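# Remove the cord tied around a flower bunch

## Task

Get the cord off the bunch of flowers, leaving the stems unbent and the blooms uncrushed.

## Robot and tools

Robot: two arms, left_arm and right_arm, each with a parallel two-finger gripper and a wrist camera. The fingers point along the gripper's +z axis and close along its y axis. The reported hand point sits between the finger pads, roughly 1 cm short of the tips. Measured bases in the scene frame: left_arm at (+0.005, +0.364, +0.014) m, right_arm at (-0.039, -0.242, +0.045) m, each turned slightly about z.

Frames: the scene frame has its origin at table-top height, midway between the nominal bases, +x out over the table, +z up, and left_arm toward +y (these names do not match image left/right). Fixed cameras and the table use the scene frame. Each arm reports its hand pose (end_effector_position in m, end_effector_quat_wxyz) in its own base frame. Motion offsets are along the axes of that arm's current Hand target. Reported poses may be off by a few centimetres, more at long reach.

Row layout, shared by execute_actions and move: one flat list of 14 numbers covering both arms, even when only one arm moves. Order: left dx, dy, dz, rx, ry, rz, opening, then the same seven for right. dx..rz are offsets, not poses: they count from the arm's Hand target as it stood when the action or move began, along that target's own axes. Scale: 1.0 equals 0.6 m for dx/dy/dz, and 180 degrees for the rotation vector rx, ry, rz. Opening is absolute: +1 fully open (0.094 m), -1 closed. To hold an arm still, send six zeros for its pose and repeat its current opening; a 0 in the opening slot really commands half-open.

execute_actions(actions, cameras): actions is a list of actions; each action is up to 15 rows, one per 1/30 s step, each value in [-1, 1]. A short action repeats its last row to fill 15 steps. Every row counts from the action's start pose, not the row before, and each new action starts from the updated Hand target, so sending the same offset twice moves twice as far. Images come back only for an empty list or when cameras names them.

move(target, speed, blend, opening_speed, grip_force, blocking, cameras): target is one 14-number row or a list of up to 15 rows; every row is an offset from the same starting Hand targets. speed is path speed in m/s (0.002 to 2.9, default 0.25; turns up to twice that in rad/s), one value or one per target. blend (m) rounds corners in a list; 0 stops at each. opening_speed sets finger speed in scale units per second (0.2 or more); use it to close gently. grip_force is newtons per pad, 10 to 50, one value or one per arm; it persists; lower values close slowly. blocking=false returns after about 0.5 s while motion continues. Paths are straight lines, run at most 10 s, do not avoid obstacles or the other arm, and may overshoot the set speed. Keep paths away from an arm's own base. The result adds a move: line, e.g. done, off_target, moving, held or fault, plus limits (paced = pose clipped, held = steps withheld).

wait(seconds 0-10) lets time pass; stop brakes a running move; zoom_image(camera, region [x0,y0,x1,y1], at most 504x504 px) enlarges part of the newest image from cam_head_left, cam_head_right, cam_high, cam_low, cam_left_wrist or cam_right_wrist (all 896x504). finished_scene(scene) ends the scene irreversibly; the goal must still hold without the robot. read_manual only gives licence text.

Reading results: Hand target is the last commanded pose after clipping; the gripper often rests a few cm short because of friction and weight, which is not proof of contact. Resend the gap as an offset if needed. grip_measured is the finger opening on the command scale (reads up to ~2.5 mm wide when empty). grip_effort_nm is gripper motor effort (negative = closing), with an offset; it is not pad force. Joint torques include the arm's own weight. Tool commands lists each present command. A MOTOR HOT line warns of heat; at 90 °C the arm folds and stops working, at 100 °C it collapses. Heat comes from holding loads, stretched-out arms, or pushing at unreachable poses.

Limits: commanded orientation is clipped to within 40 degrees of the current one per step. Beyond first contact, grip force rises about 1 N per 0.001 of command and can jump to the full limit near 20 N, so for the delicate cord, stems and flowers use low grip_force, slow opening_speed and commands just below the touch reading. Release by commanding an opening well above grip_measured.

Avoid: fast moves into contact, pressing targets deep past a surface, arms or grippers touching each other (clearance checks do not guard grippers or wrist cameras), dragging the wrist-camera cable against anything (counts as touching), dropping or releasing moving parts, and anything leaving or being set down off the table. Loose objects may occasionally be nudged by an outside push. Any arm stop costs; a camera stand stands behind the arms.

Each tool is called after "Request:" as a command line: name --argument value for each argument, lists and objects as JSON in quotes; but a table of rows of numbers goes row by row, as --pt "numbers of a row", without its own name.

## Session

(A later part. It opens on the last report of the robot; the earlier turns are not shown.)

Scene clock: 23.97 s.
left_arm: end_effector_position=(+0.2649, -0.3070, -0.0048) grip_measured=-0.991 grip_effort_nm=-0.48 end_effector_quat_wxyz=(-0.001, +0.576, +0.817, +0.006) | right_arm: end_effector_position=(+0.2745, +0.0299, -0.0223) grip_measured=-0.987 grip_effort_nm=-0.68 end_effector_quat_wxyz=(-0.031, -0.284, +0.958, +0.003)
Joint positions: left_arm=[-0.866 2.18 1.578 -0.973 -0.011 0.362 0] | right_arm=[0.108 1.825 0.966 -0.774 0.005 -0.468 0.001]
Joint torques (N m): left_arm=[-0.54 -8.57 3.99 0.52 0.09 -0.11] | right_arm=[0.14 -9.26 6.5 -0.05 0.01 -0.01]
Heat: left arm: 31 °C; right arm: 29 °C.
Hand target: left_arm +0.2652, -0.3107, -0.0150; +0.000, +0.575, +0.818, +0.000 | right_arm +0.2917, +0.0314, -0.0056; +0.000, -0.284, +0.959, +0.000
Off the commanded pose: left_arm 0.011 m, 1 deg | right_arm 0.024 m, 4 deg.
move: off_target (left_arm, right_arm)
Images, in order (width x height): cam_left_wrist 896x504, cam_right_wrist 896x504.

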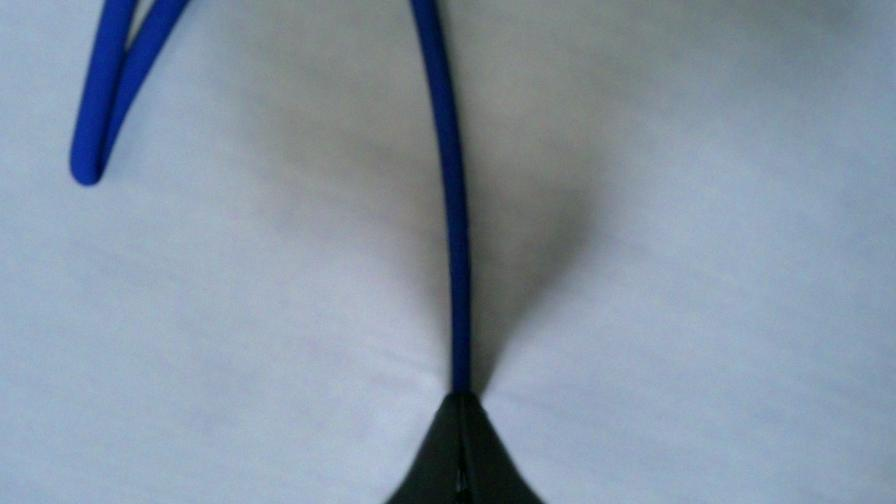

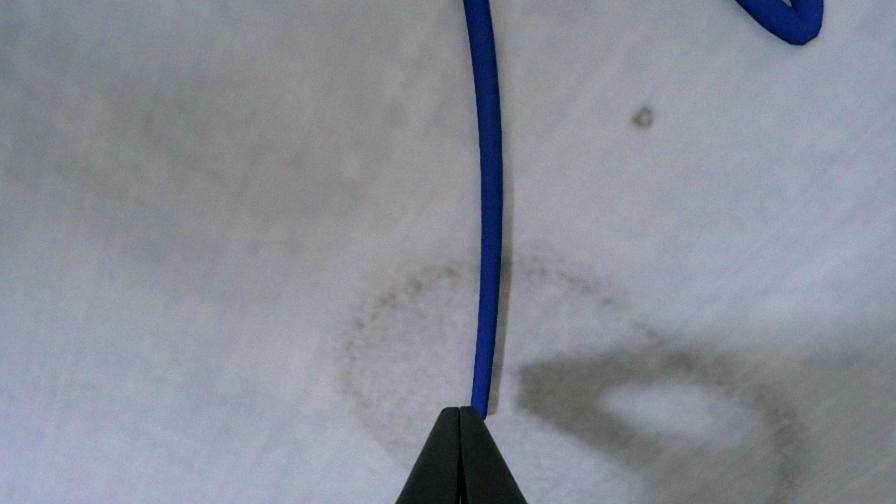

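Request:
move --target '[0,0,0.015,0,0,0,-0.5,0,-0.01,0.07,0,0,0,-0.5]' --speed 0.06 --cameras '["cam_left_wrist","cam_right_wrist"]'

Scene clock: 26.00 s.
left_arm: end_effector_position=(+0.2637, -0.3048, -0.0083) grip_measured=-0.503 grip_effort_nm=0.14 end_effector_quat_wxyz=(-0.007, +0.575, +0.818, +0.002) | right_arm: end_effector_position=(+0.2898, +0.0289, -0.0397) grip_measured=-0.502 grip_effort_nm=0.11 end_effector_quat_wxyz=(-0.011, -0.283, +0.959, +0.000)
Joint positions: left_arm=[-0.86 2.184 1.57 -0.97 -0.001 0.365 0.023] | right_arm=[0.099 1.884 0.961 -0.671 0.005 -0.474 0.023]
Joint torques (N m): left_arm=[-0.55 -7.94 3.14 0.71 0.07 -0.11] | right_arm=[-0.64 -5.35 2.19 0.55 -0.02 -0.11]
Heat: left arm: 31 °C; right arm: 29 °C.
Hand target: left_arm +0.2652, -0.3107, -0.0240; +0.000, +0.575, +0.818, +0.000 | right_arm +0.2950, +0.0263, -0.0476; +0.000, -0.284, +0.959, +0.000
Off the commanded pose: left_arm 0.017 m, 1 deg | right_arm 0.010 m, 1 deg.
move: off_target (left_arm)
Images, in order (width x height): cam_left_wrist 896x504, cam_right_wrist 896x504.

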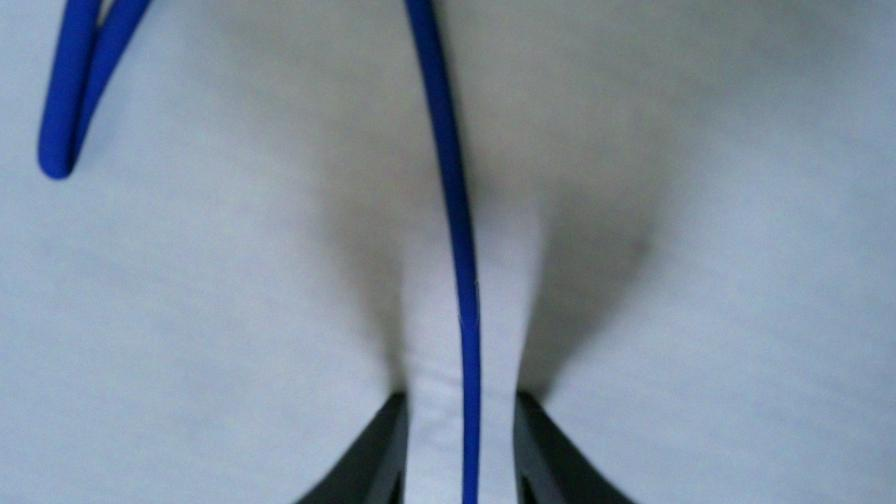

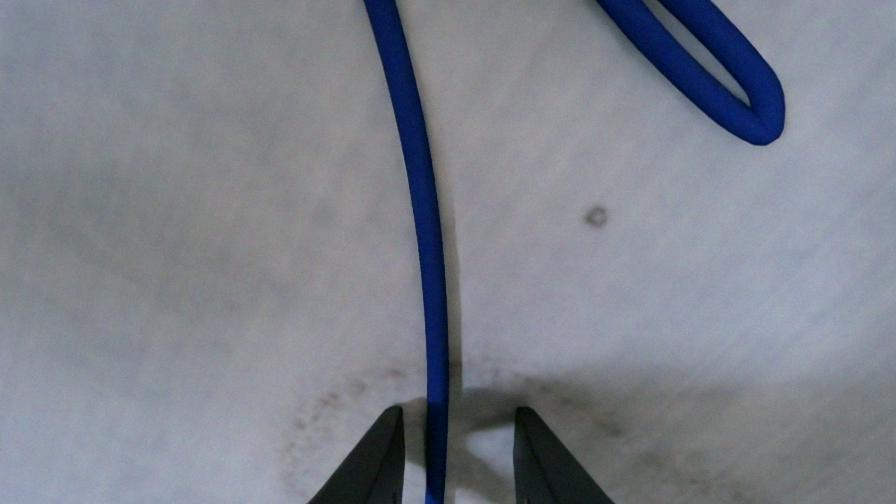

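Request:
move --target '[0,0,0.006,0,0,0,-1,0,0,0.005,0,0,0,-1]' --speed 0.06 --opening_speed 0.6 --cameras '["cam_left_wrist","cam_right_wrist"]'

Scene clock: 27.60 s.
left_arm: end_effector_position=(+0.2620, -0.3071, -0.0087) grip_measured=-0.947 grip_effort_nm=-1.02 end_effector_quat_wxyz=(-0.005, +0.577, +0.817, +0.001) | right_arm: end_effector_position=(+0.2946, +0.0235, -0.0397) grip_measured=-0.937 grip_effort_nm=-1.01 end_effector_quat_wxyz=(-0.004, -0.275, +0.961, -0.004)
Joint positions: left_arm=[-0.866 2.184 1.568 -0.966 0.001 0.364 0.002] | right_arm=[0.082 1.884 0.961 -0.654 0.009 -0.476 0.003]
Joint torques (N m): left_arm=[-0.42 -7.58 2.58 0.81 0.07 -0.1] | right_arm=[-0.2 -4.89 2 0.55 -0.05 -0.08]
Heat: left arm: 31 °C; right arm: 29 °C.
Hand target: left_arm +0.2652, -0.3107, -0.0276; +0.000, +0.575, +0.818, +0.000 | right_arm +0.2950, +0.0263, -0.0506; +0.000, -0.284, +0.959, +0.000
Off the commanded pose: left_arm 0.020 m, 1 deg | right_arm 0.011 m, 1 deg.
move: off_target (left_arm, right_arm)
Images, in order (width x height): cam_left_wrist 896x504, cam_right_wrist 896x504.

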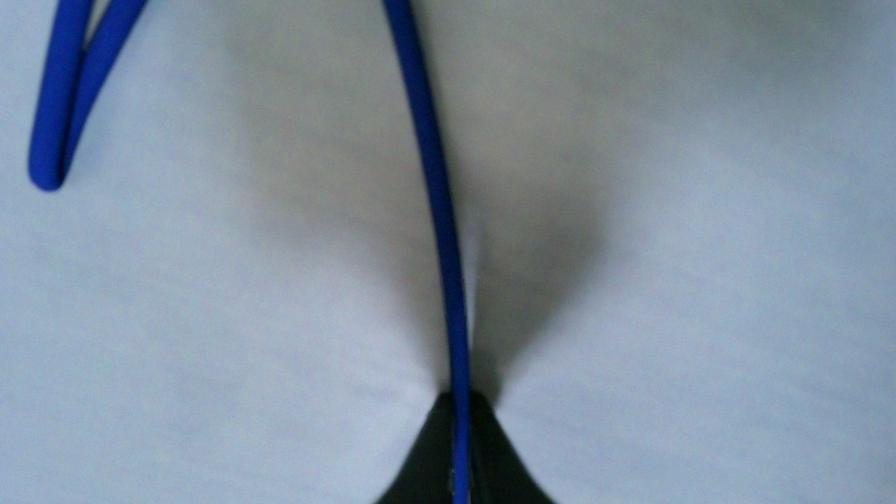

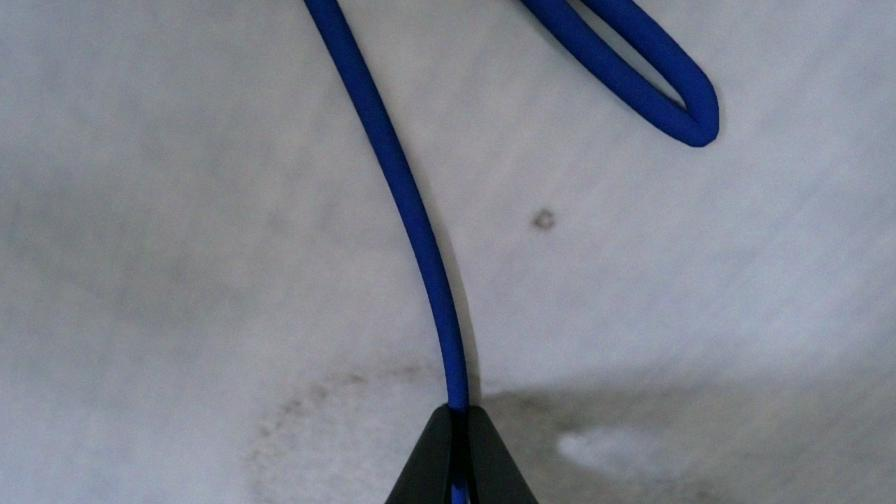

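Request:
move --target '[0.015,0.12,-0.088,0,0,0,-1,-0.094,-0.115,-0.06,0,0,0,-1]' --speed 0.1 --cameras '["cam_head_left","cam_high","cam_left_wrist","cam_right_wrist"]'

Scene clock: 30.97 s.
left_arm: end_effector_position=(+0.3229, -0.2794, +0.0219) grip_measured=-0.948 grip_effort_nm=-1.03 end_effector_quat_wxyz=(+0.002, +0.576, +0.818, -0.001) | right_arm: end_effector_position=(+0.3694, -0.0010, -0.0200) grip_measured=-0.938 grip_effort_nm=-1.01 end_effector_quat_wxyz=(-0.010, -0.279, +0.960, -0.002)
Joint positions: left_arm=[-0.715 2.223 1.759 -1.102 0.002 0.513 0.002] | right_arm=[-0.001 2.089 1.365 -0.864 0.009 -0.566 0.003]
Joint torques (N m): left_arm=[0.47 -9.1 9.29 -0.07 -0.04 0.05] | right_arm=[-0.57 -8.08 6.97 -0.04 -0.07 -0.12]
Heat: left arm: 31 °C; right arm: 29 °C.
Hand target: left_arm +0.3299, -0.2779, +0.0252; +0.000, +0.575, +0.818, +0.000 | right_arm +0.3798, -0.0009, -0.0146; +0.000, -0.284, +0.959, +0.000
Off the commanded pose: left_arm 0.008 m, 0 deg | right_arm 0.012 m, 1 deg.
move: off_target (right_arm)
Images, in order (width x height): cam_head_left 896x504, cam_high 896x504, cam_left_wrist 896x504, cam_right_wrist 896x504.

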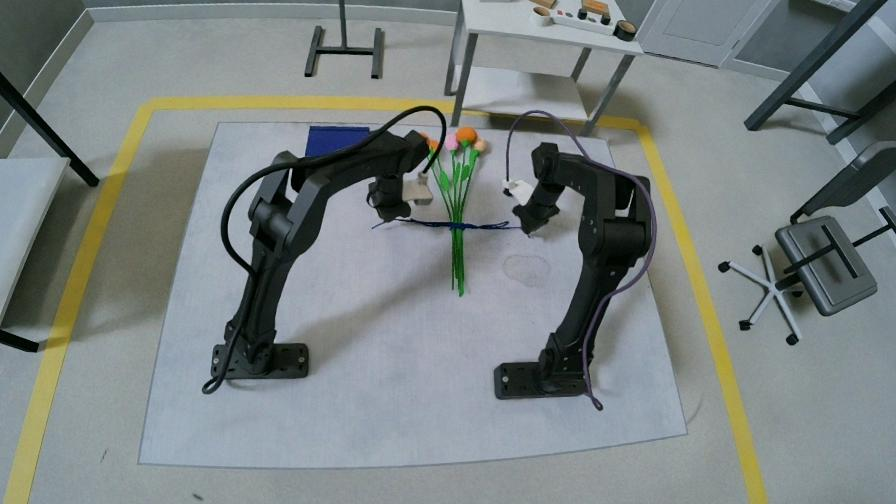

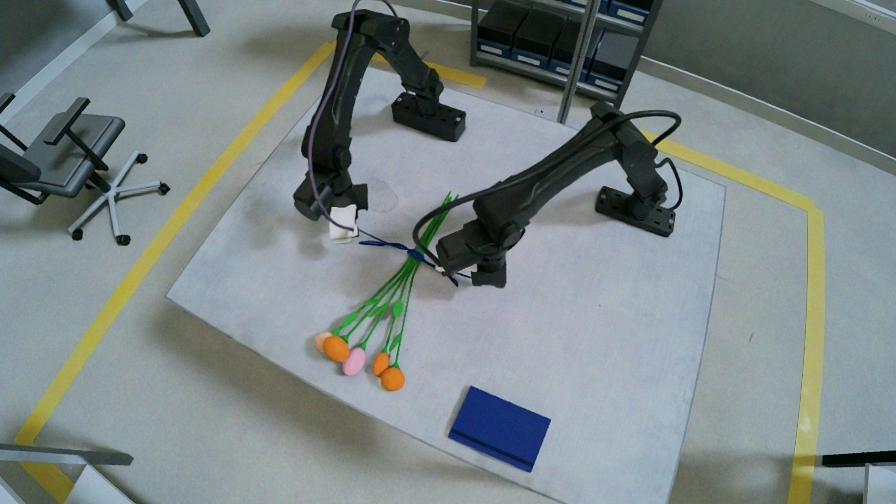

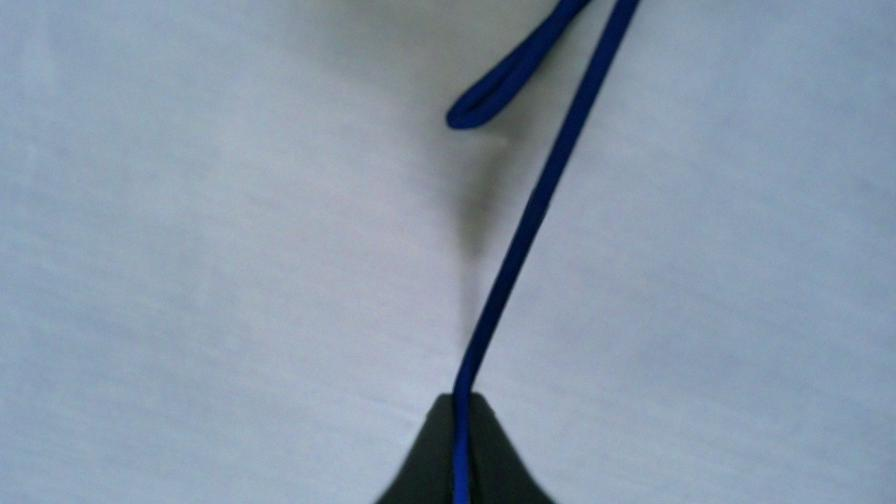

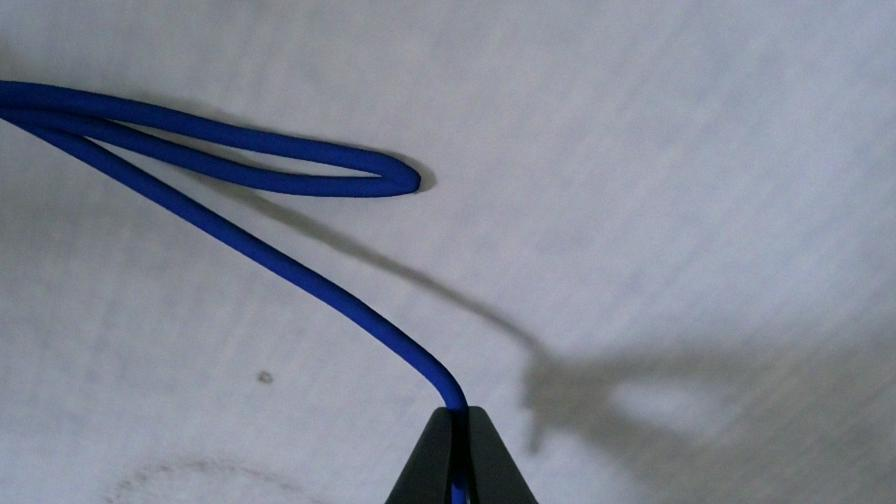

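Request:
move --target '[0.202,0.08,0,0,0,0,-1,0.111,-0.186,0,0,0,0,-1]' --speed 0.1 --cameras '["cam_head_left","cam_high","cam_left_wrist","cam_right_wrist"]'

Request:
zoom_image --camera "cam_head_left" --region '[350, 110, 580, 310]'

Scene clock: 33.53 s.
left_arm: end_effector_position=(+0.3252, -0.1419, +0.0111) grip_measured=-0.948 grip_effort_nm=-1.03 end_effector_quat_wxyz=(-0.038, +0.569, +0.822, -0.006) | right_arm: end_effector_position=(+0.3744, -0.1306, -0.0193) grip_measured=-0.938 grip_effort_nm=-1.01 end_effector_quat_wxyz=(-0.009, -0.275, +0.962, +0.000)
Joint positions: left_arm=[-0.415 2.042 1.424 -1.03 -0.002 0.795 0.002] | right_arm=[-0.334 2.178 1.512 -0.919 0.009 -0.89 0.003]
Joint torques (N m): left_arm=[0.08 -12.56 3.81 0.38 -0.01 0.05] | right_arm=[0.23 -8.73 7.24 -0.06 -0.03 -0.1]
Heat: left arm: 31 °C; right arm: 29 °C.
Hand target: left_arm +0.3342, -0.1476, +0.0251; +0.000, +0.575, +0.818, +0.000 | right_arm +0.3846, -0.1308, -0.0145; +0.000, -0.284, +0.959, +0.000
Off the commanded pose: left_arm 0.018 m, 5 deg | right_arm 0.011 m, 1 deg.
move: off_target (left_arm, right_arm)
Images, in order (width x height): cam_head_left 896x504, cam_high 896x504, cam_left_wrist 896x504, cam_right_wrist 896x504.

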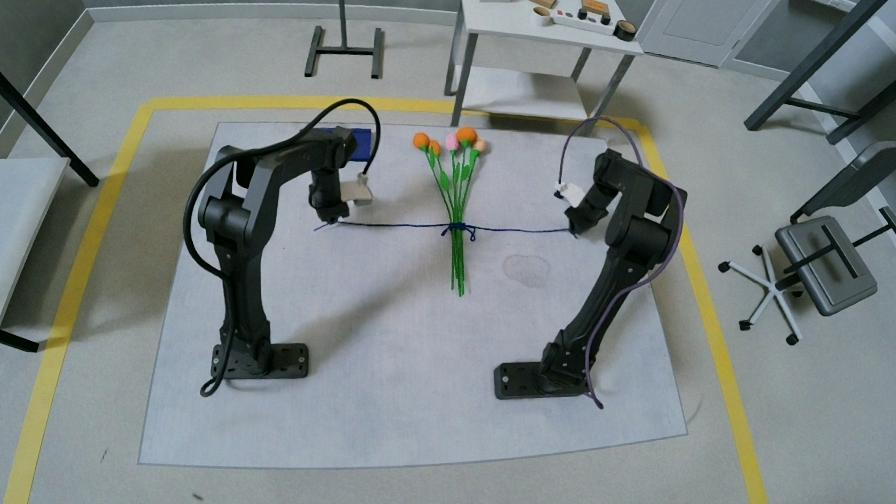

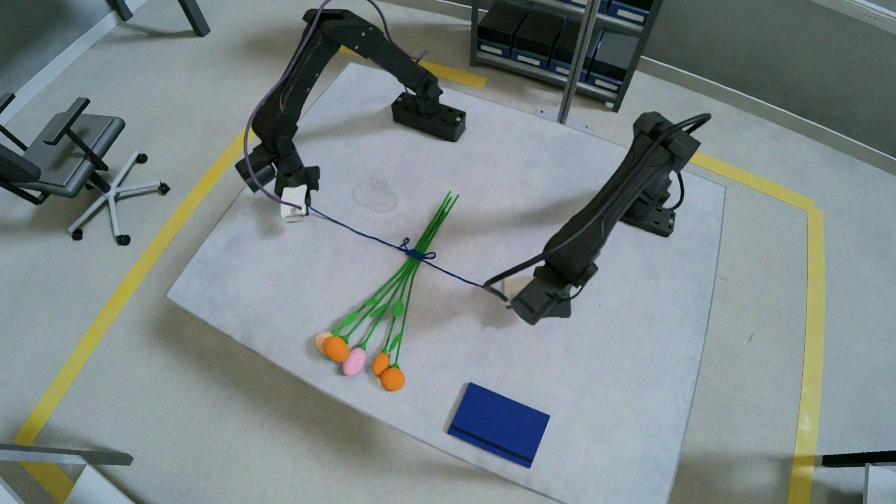

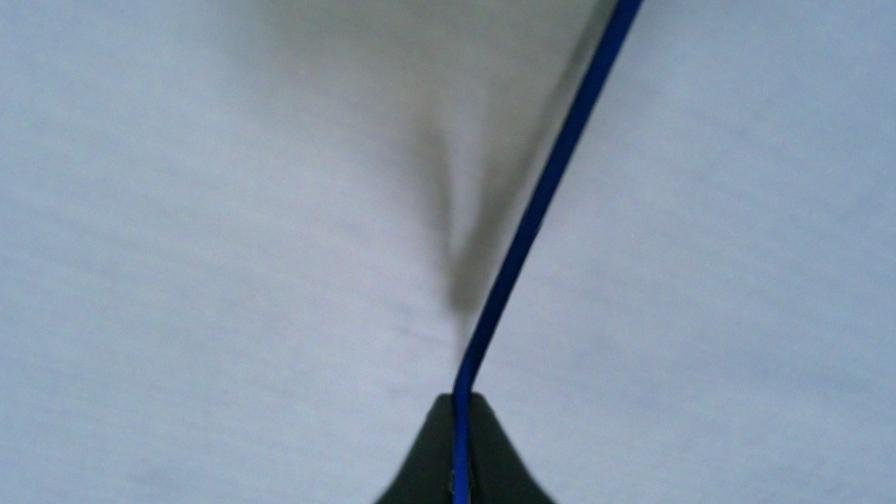

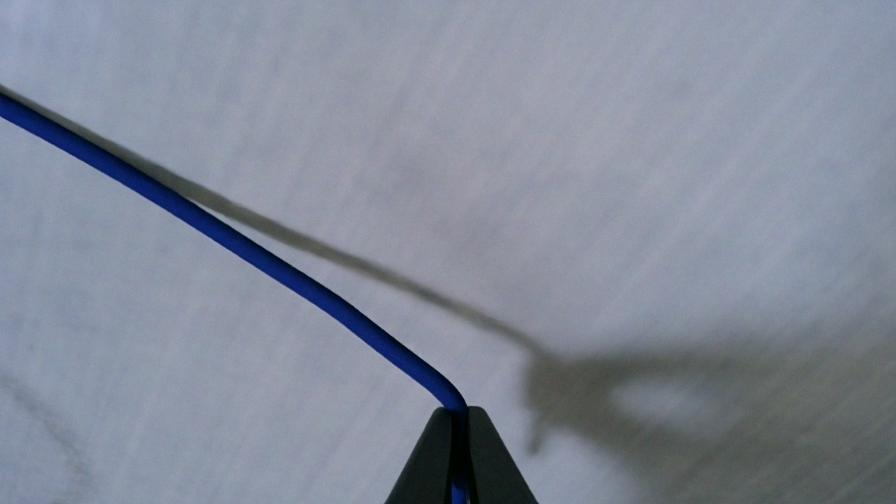

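Scaled by 2.191 from the camera's 896x504 image, which has a finer 1280x720 frame.

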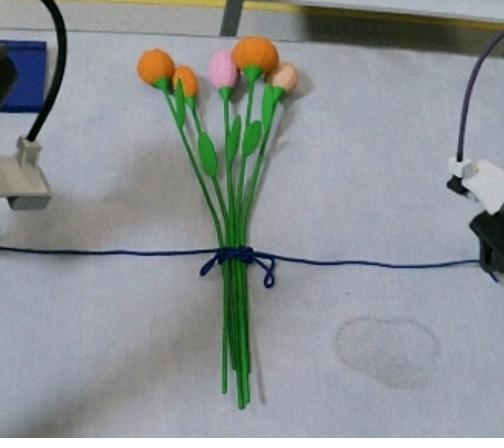

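Request:
move --target '[0.07,0.028,-0.015,0,0,0,-1,0.039,-0.065,0,0,0,0,-1]' --speed 0.07 --cameras '["cam_head_left","cam_high"]'

Request:
zoom_image --camera "cam_head_left" --region '[410, 180, 510, 280]'

Request:
zoom_image --camera "cam_high" --region '[360, 200, 460, 300]'

Scene clock: 35.63 s.
left_arm: end_effector_position=(+0.3299, -0.0999, +0.0208) grip_measured=-0.948 grip_effort_nm=-1.03 end_effector_quat_wxyz=(-0.030, +0.570, +0.821, -0.008) | right_arm: end_effector_position=(+0.3761, -0.1755, -0.0190) grip_measured=-0.938 grip_effort_nm=-1.02 end_effector_quat_wxyz=(-0.009, -0.275, +0.962, +0.001)
Joint positions: left_arm=[-0.299 1.979 1.374 -1.027 -0.004 0.915 0.002] | right_arm=[-0.435 2.244 1.624 -0.965 0.009 -0.991 0.003]
Joint torques (N m): left_arm=[0.31 -11.96 3.85 0.31 -0.01 0.04] | right_arm=[0.05 -9.18 7.3 -0.03 -0.06 -0.14]
Heat: left arm: 31 °C; right arm: 28 °C.
Hand target: left_arm +0.3358, -0.1024, +0.0341; +0.000, +0.575, +0.818, +0.000 | right_arm +0.3862, -0.1762, -0.0145; +0.000, -0.284, +0.959, +0.000
Off the commanded pose: left_arm 0.015 m, 4 deg | right_arm 0.011 m, 1 deg.
move: off_target (left_arm, right_arm)
Images, in order (width x height): cam_head_left 896x504, cam_high 896x504.

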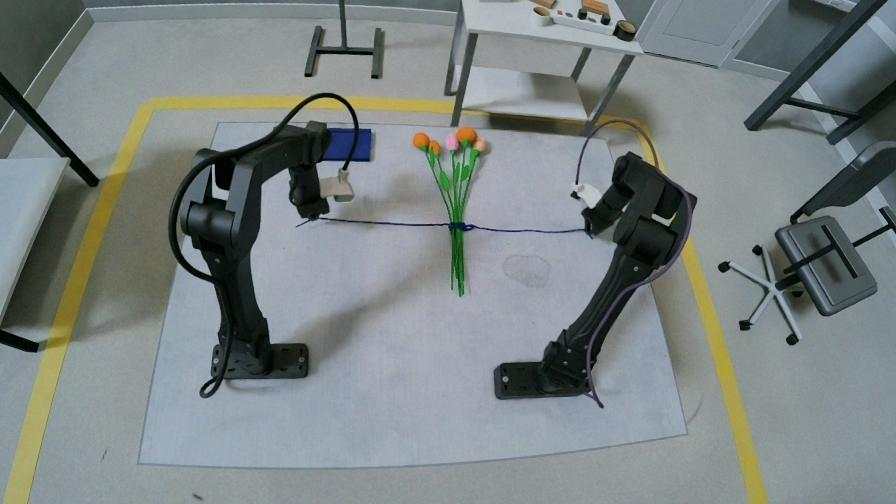

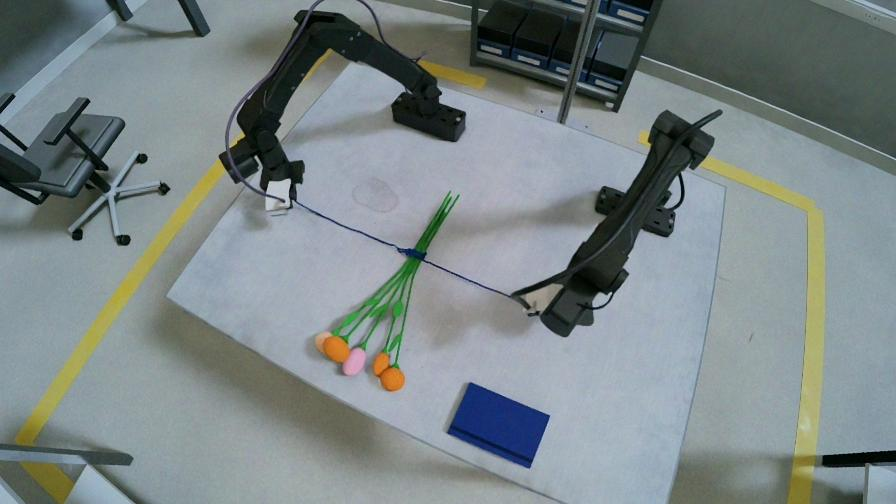

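Scaled by 5.040 from the camera's 896x504 image, which has a finer 1280x720 frame.

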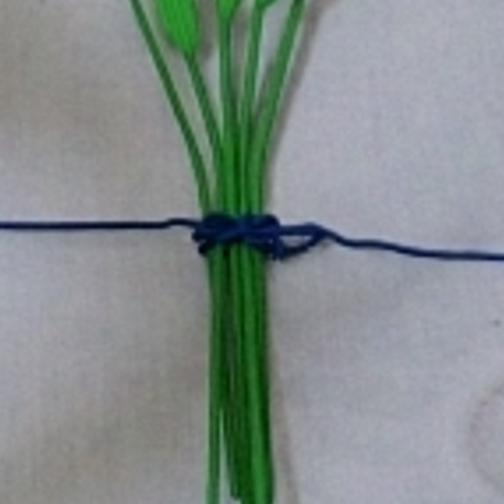

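Scaled by 5.040 from the camera's 896x504 image, which has a finer 1280x720 frame.

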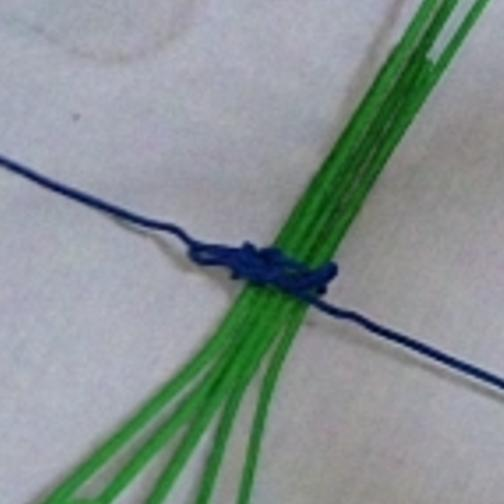

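Request:
move --target '[0.047,0.018,-0.0,0,0,0,-1,0.026,-0.043,0,0,0,0,-1]' --speed 0.07 --cameras '["cam_head_left","cam_high"]'

Request:
zoom_image --camera "cam_head_left" --region '[410, 180, 510, 280]'

Request:
zoom_image --camera "cam_high" --region '[360, 200, 460, 300]'

Scene clock: 37.60 s.
left_arm: end_effector_position=(+0.3281, -0.0687, +0.0214) grip_measured=-0.948 grip_effort_nm=-1.03 end_effector_quat_wxyz=(-0.033, +0.569, +0.822, -0.012) | right_arm: end_effector_position=(+0.3774, -0.2052, -0.0194) grip_measured=-0.938 grip_effort_nm=-1.01 end_effector_quat_wxyz=(-0.009, -0.275, +0.962, +0.002)
Joint positions: left_arm=[-0.211 1.953 1.338 -1.027 -0.004 0.999 0.002] | right_arm=[-0.496 2.299 1.718 -1.004 0.009 -1.053 0.003]
Joint torques (N m): left_arm=[0.24 -11.77 3.89 0.36 0.01 0.07] | right_arm=[0.13 -9.57 7.41 -0.05 -0.08 -0.12]
Heat: left arm: 31 °C; right arm: 28 °C.
Hand target: left_arm +0.3365, -0.0722, +0.0341; +0.000, +0.575, +0.818, +0.000 | right_arm +0.3871, -0.2064, -0.0144; +0.000, -0.284, +0.959, +0.000
Off the commanded pose: left_arm 0.016 m, 4 deg | right_arm 0.011 m, 1 deg.
move: off_target (left_arm, right_arm)
Images, in order (width x height): cam_head_left 896x504, cam_high 896x504.

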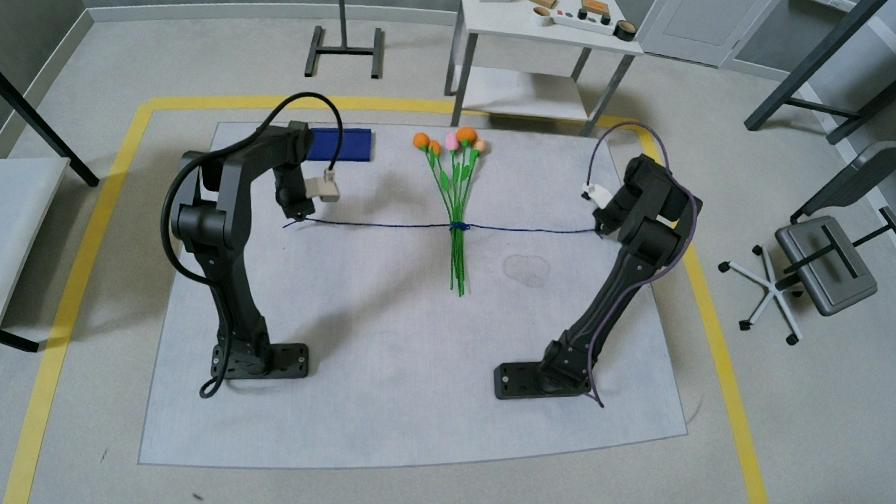

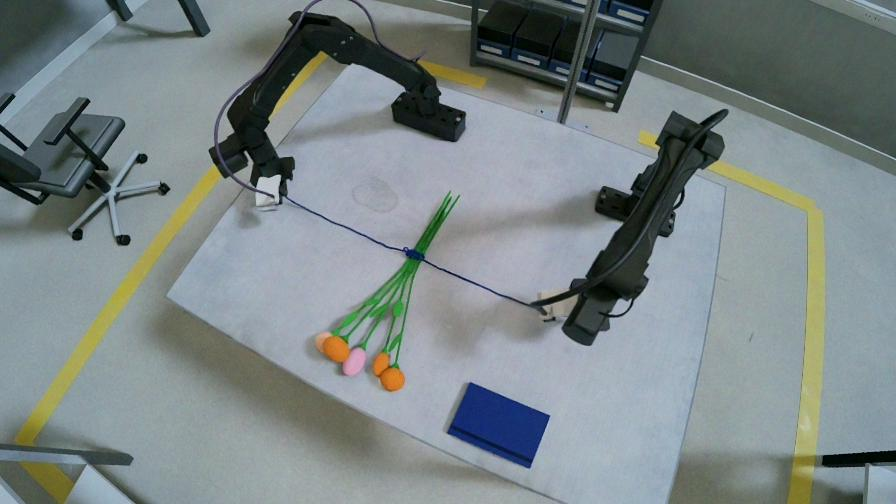

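Scaled by 5.040 from the camera's 896x504 image, which has a finer 1280x720 frame.

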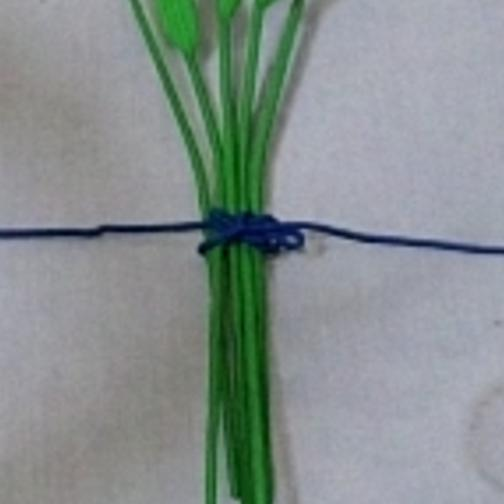

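Scaled by 5.040 from the camera's 896x504 image, which has a finer 1280x720 frame.

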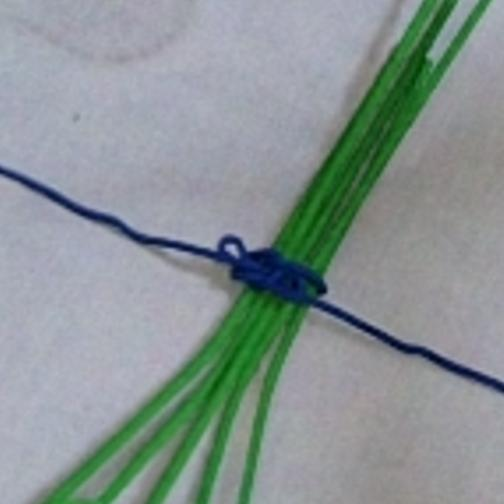

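Request:
move --target '[0.047,0.018,-0.0,0,0,0,-1,0.026,-0.043,0,0,0,0,-1]' --speed 0.06 --cameras '["cam_head_left","cam_high"]'

Request:
zoom_image --camera "cam_head_left" --region '[410, 180, 510, 280]'

Request:
zoom_image --camera "cam_high" --region '[360, 200, 460, 300]'

Scene clock: 39.67 s.
left_arm: end_effector_position=(+0.3278, -0.0389, +0.0215) grip_measured=-0.948 grip_effort_nm=-1.03 end_effector_quat_wxyz=(-0.034, +0.569, +0.822, -0.015) | right_arm: end_effector_position=(+0.3787, -0.2355, -0.0187) grip_measured=-0.938 grip_effort_nm=-1.01 end_effector_quat_wxyz=(-0.008, -0.274, +0.962, +0.002)
Joint positions: left_arm=[-0.124 1.937 1.317 -1.024 -0.005 1.086 0.002] | right_arm=[-0.555 2.362 1.831 -1.053 0.009 -1.109 0.003]
Joint torques (N m): left_arm=[0.28 -11.56 3.79 0.37 0 0.05] | right_arm=[0.09 -10.09 7.56 -0.06 -0.03 -0.15]
Heat: left arm: 31 °C; right arm: 28 °C.
Hand target: left_arm +0.3371, -0.0420, +0.0341; +0.000, +0.575, +0.818, +0.000 | right_arm +0.3880, -0.2365, -0.0144; +0.000, -0.284, +0.959, +0.000
Off the commanded pose: left_arm 0.016 m, 4 deg | right_arm 0.010 m, 1 deg.
move: off_target (left_arm)
Images, in order (width x height): cam_head_left 896x504, cam_high 896x504.

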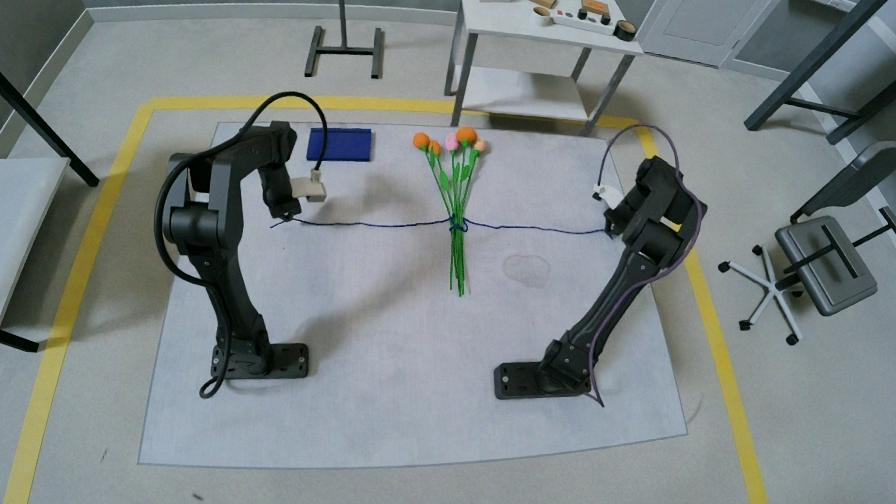

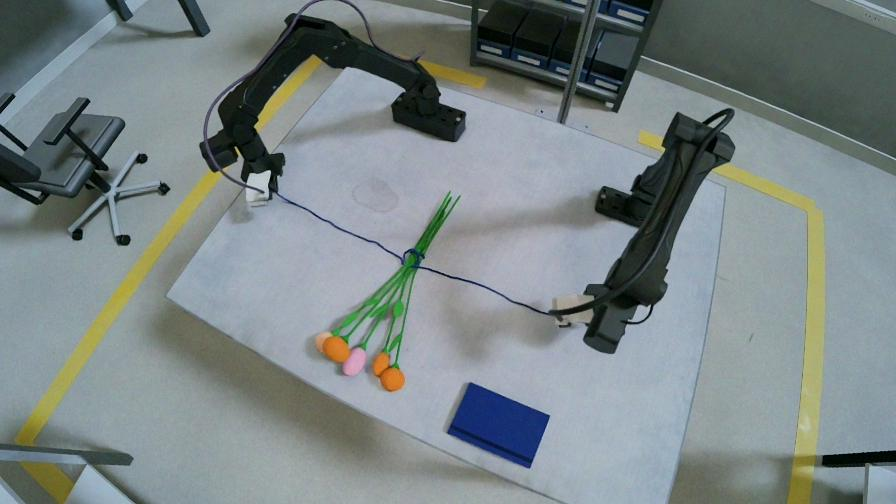

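Scaled by 5.040 from the camera's 896x504 image, which has a finer 1280x720 frame.

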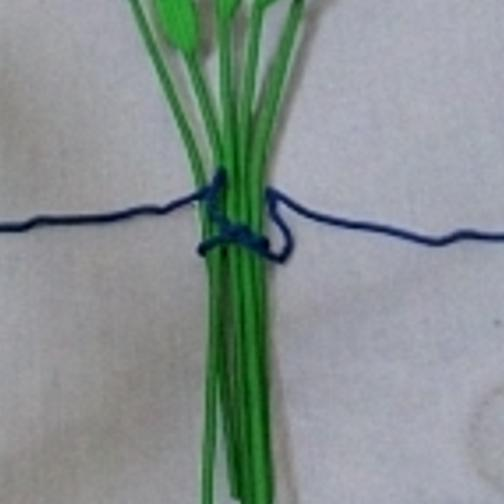

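Scaled by 5.040 from the camera's 896x504 image, which has a finer 1280x720 frame.

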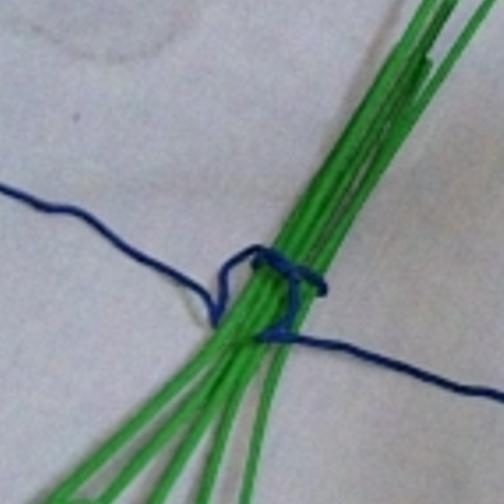

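Request:
move --pt "0 0 0 0 0 0 -1 0 0 0.024 0 0 0 -1" --pt "0 0 0 0 0 0 -1 0 0 0.024 0 0 0 -0.3" --pt "0 0 0 0 0 0 -1 0 0 -0.13 0 0 0 -0.3" --speed 0.12 --cameras '["cam_right_wrist","cam_head_left"]'

Scene clock: 44.30 s.
left_arm: end_effector_position=(+0.3278, -0.0389, +0.0215) grip_measured=-0.948 grip_effort_nm=-1.03 end_effector_quat_wxyz=(-0.034, +0.569, +0.822, -0.015) | right_arm: end_effector_position=(+0.3771, -0.2345, +0.0365) grip_measured=-0.302 grip_effort_nm=0.11 end_effector_quat_wxyz=(-0.025, -0.274, +0.961, +0.021)
Joint positions: left_arm=[-0.124 1.937 1.317 -1.024 -0.005 1.086 0.002] | right_arm=[-0.555 2.368 2.063 -1.33 0.009 -1.109 0.033]
Joint torques (N m): left_arm=[0.25 -11.56 3.84 0.37 0.01 0.05] | right_arm=[0.01 -14.6 7.36 -0.15 -0.05 -0.11]
Heat: left arm: 30 °C; right arm: 28 °C.
Hand target: left_arm +0.3371, -0.0420, +0.0341; +0.000, +0.575, +0.818, +0.000 | right_arm +0.3880, -0.2365, +0.0636; +0.000, -0.284, +0.959, +0.000
Off the commanded pose: left_arm 0.016 m, 4 deg | right_arm 0.029 m, 4 deg.
move: off_target (left_arm, right_arm)
Images, in order (width x height): cam_head_left 896x504, cam_right_wrist 896x504.

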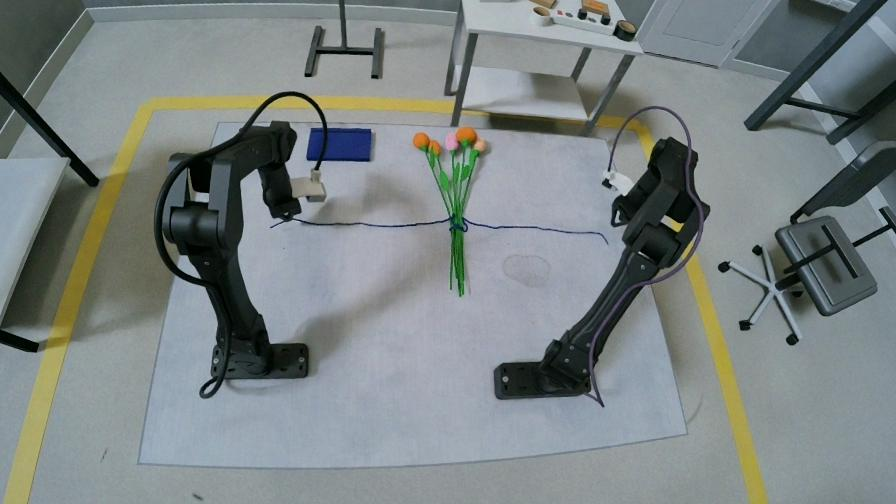

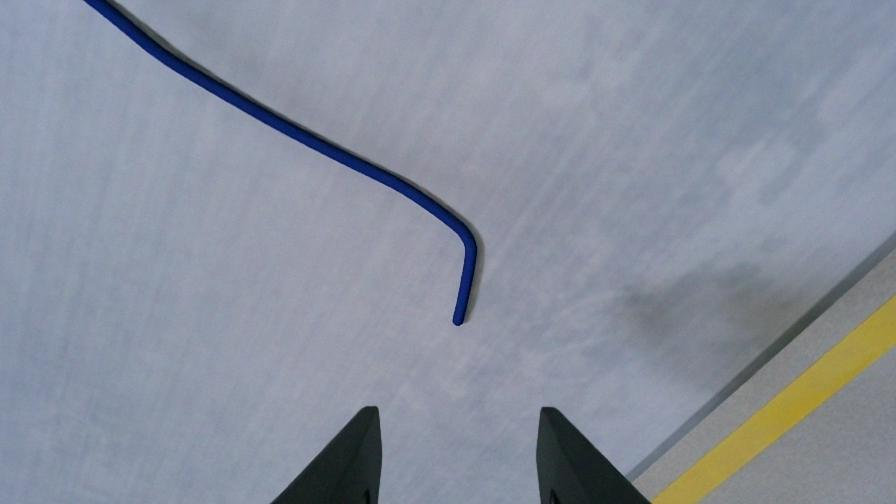

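Request:
move --target '[0,0,0,0,0,0,-1,-0.305,0.587,0,0,0,0.183,0.2]' --speed 0.25 --cameras '["cam_right_wrist","cam_head_left","cam_high"]'

Scene clock: 47.57 s.
left_arm: end_effector_position=(+0.3278, -0.0389, +0.0215) grip_measured=-0.948 grip_effort_nm=-1.03 end_effector_quat_wxyz=(-0.034, +0.569, +0.822, -0.015) | right_arm: end_effector_position=(+0.3390, +0.1547, +0.0561) grip_measured=+0.198 grip_effort_nm=0.10 end_effector_quat_wxyz=(-0.014, -0.007, +1.000, -0.005)
Joint positions: left_arm=[-0.124 1.937 1.317 -1.024 -0.005 1.086 0.002] | right_arm=[0.424 2.014 1.572 -1.159 -0.003 0.409 0.056]
Joint torques (N m): left_arm=[0.24 -11.59 3.78 0.38 0.01 0.05] | right_arm=[-0.59 -7.95 7.75 0.03 -0.02 0.09]
Heat: left arm: 30 °C; right arm: 28 °C.
Hand target: left_arm +0.3371, -0.0420, +0.0341; +0.000, +0.575, +0.818, +0.000 | right_arm +0.3501, +0.1586, +0.0633; +0.000, +0.000, +1.000, +0.000
Off the commanded pose: left_arm 0.016 m, 4 deg | right_arm 0.014 m, 2 deg.
move: off_target (left_arm, right_arm)
Images, in order (width x height): cam_head_left 896x504, cam_high 896x504, cam_right_wrist 896x504.

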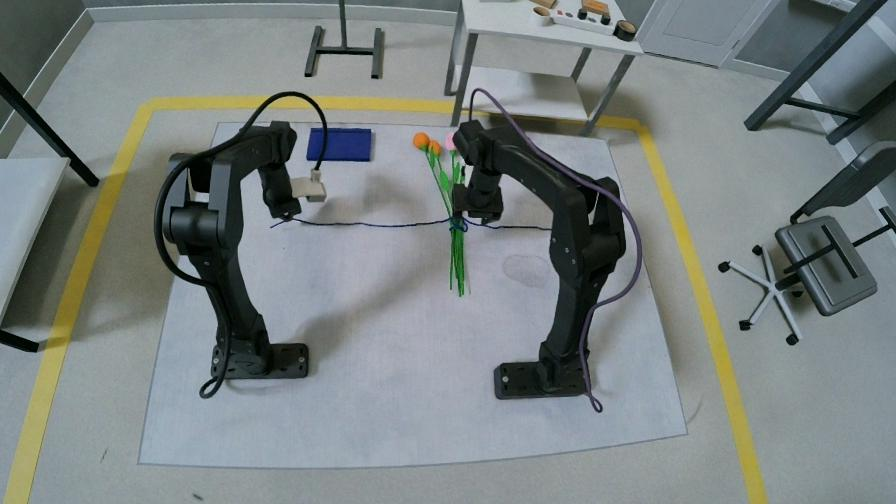

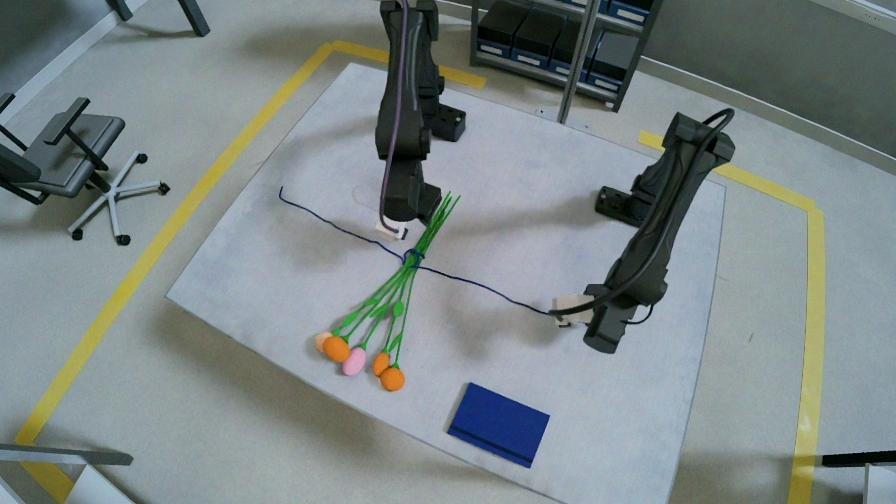

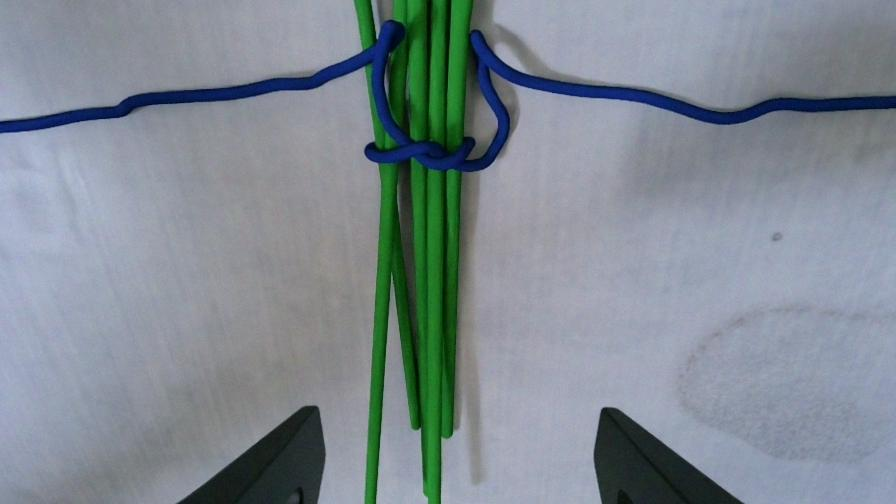

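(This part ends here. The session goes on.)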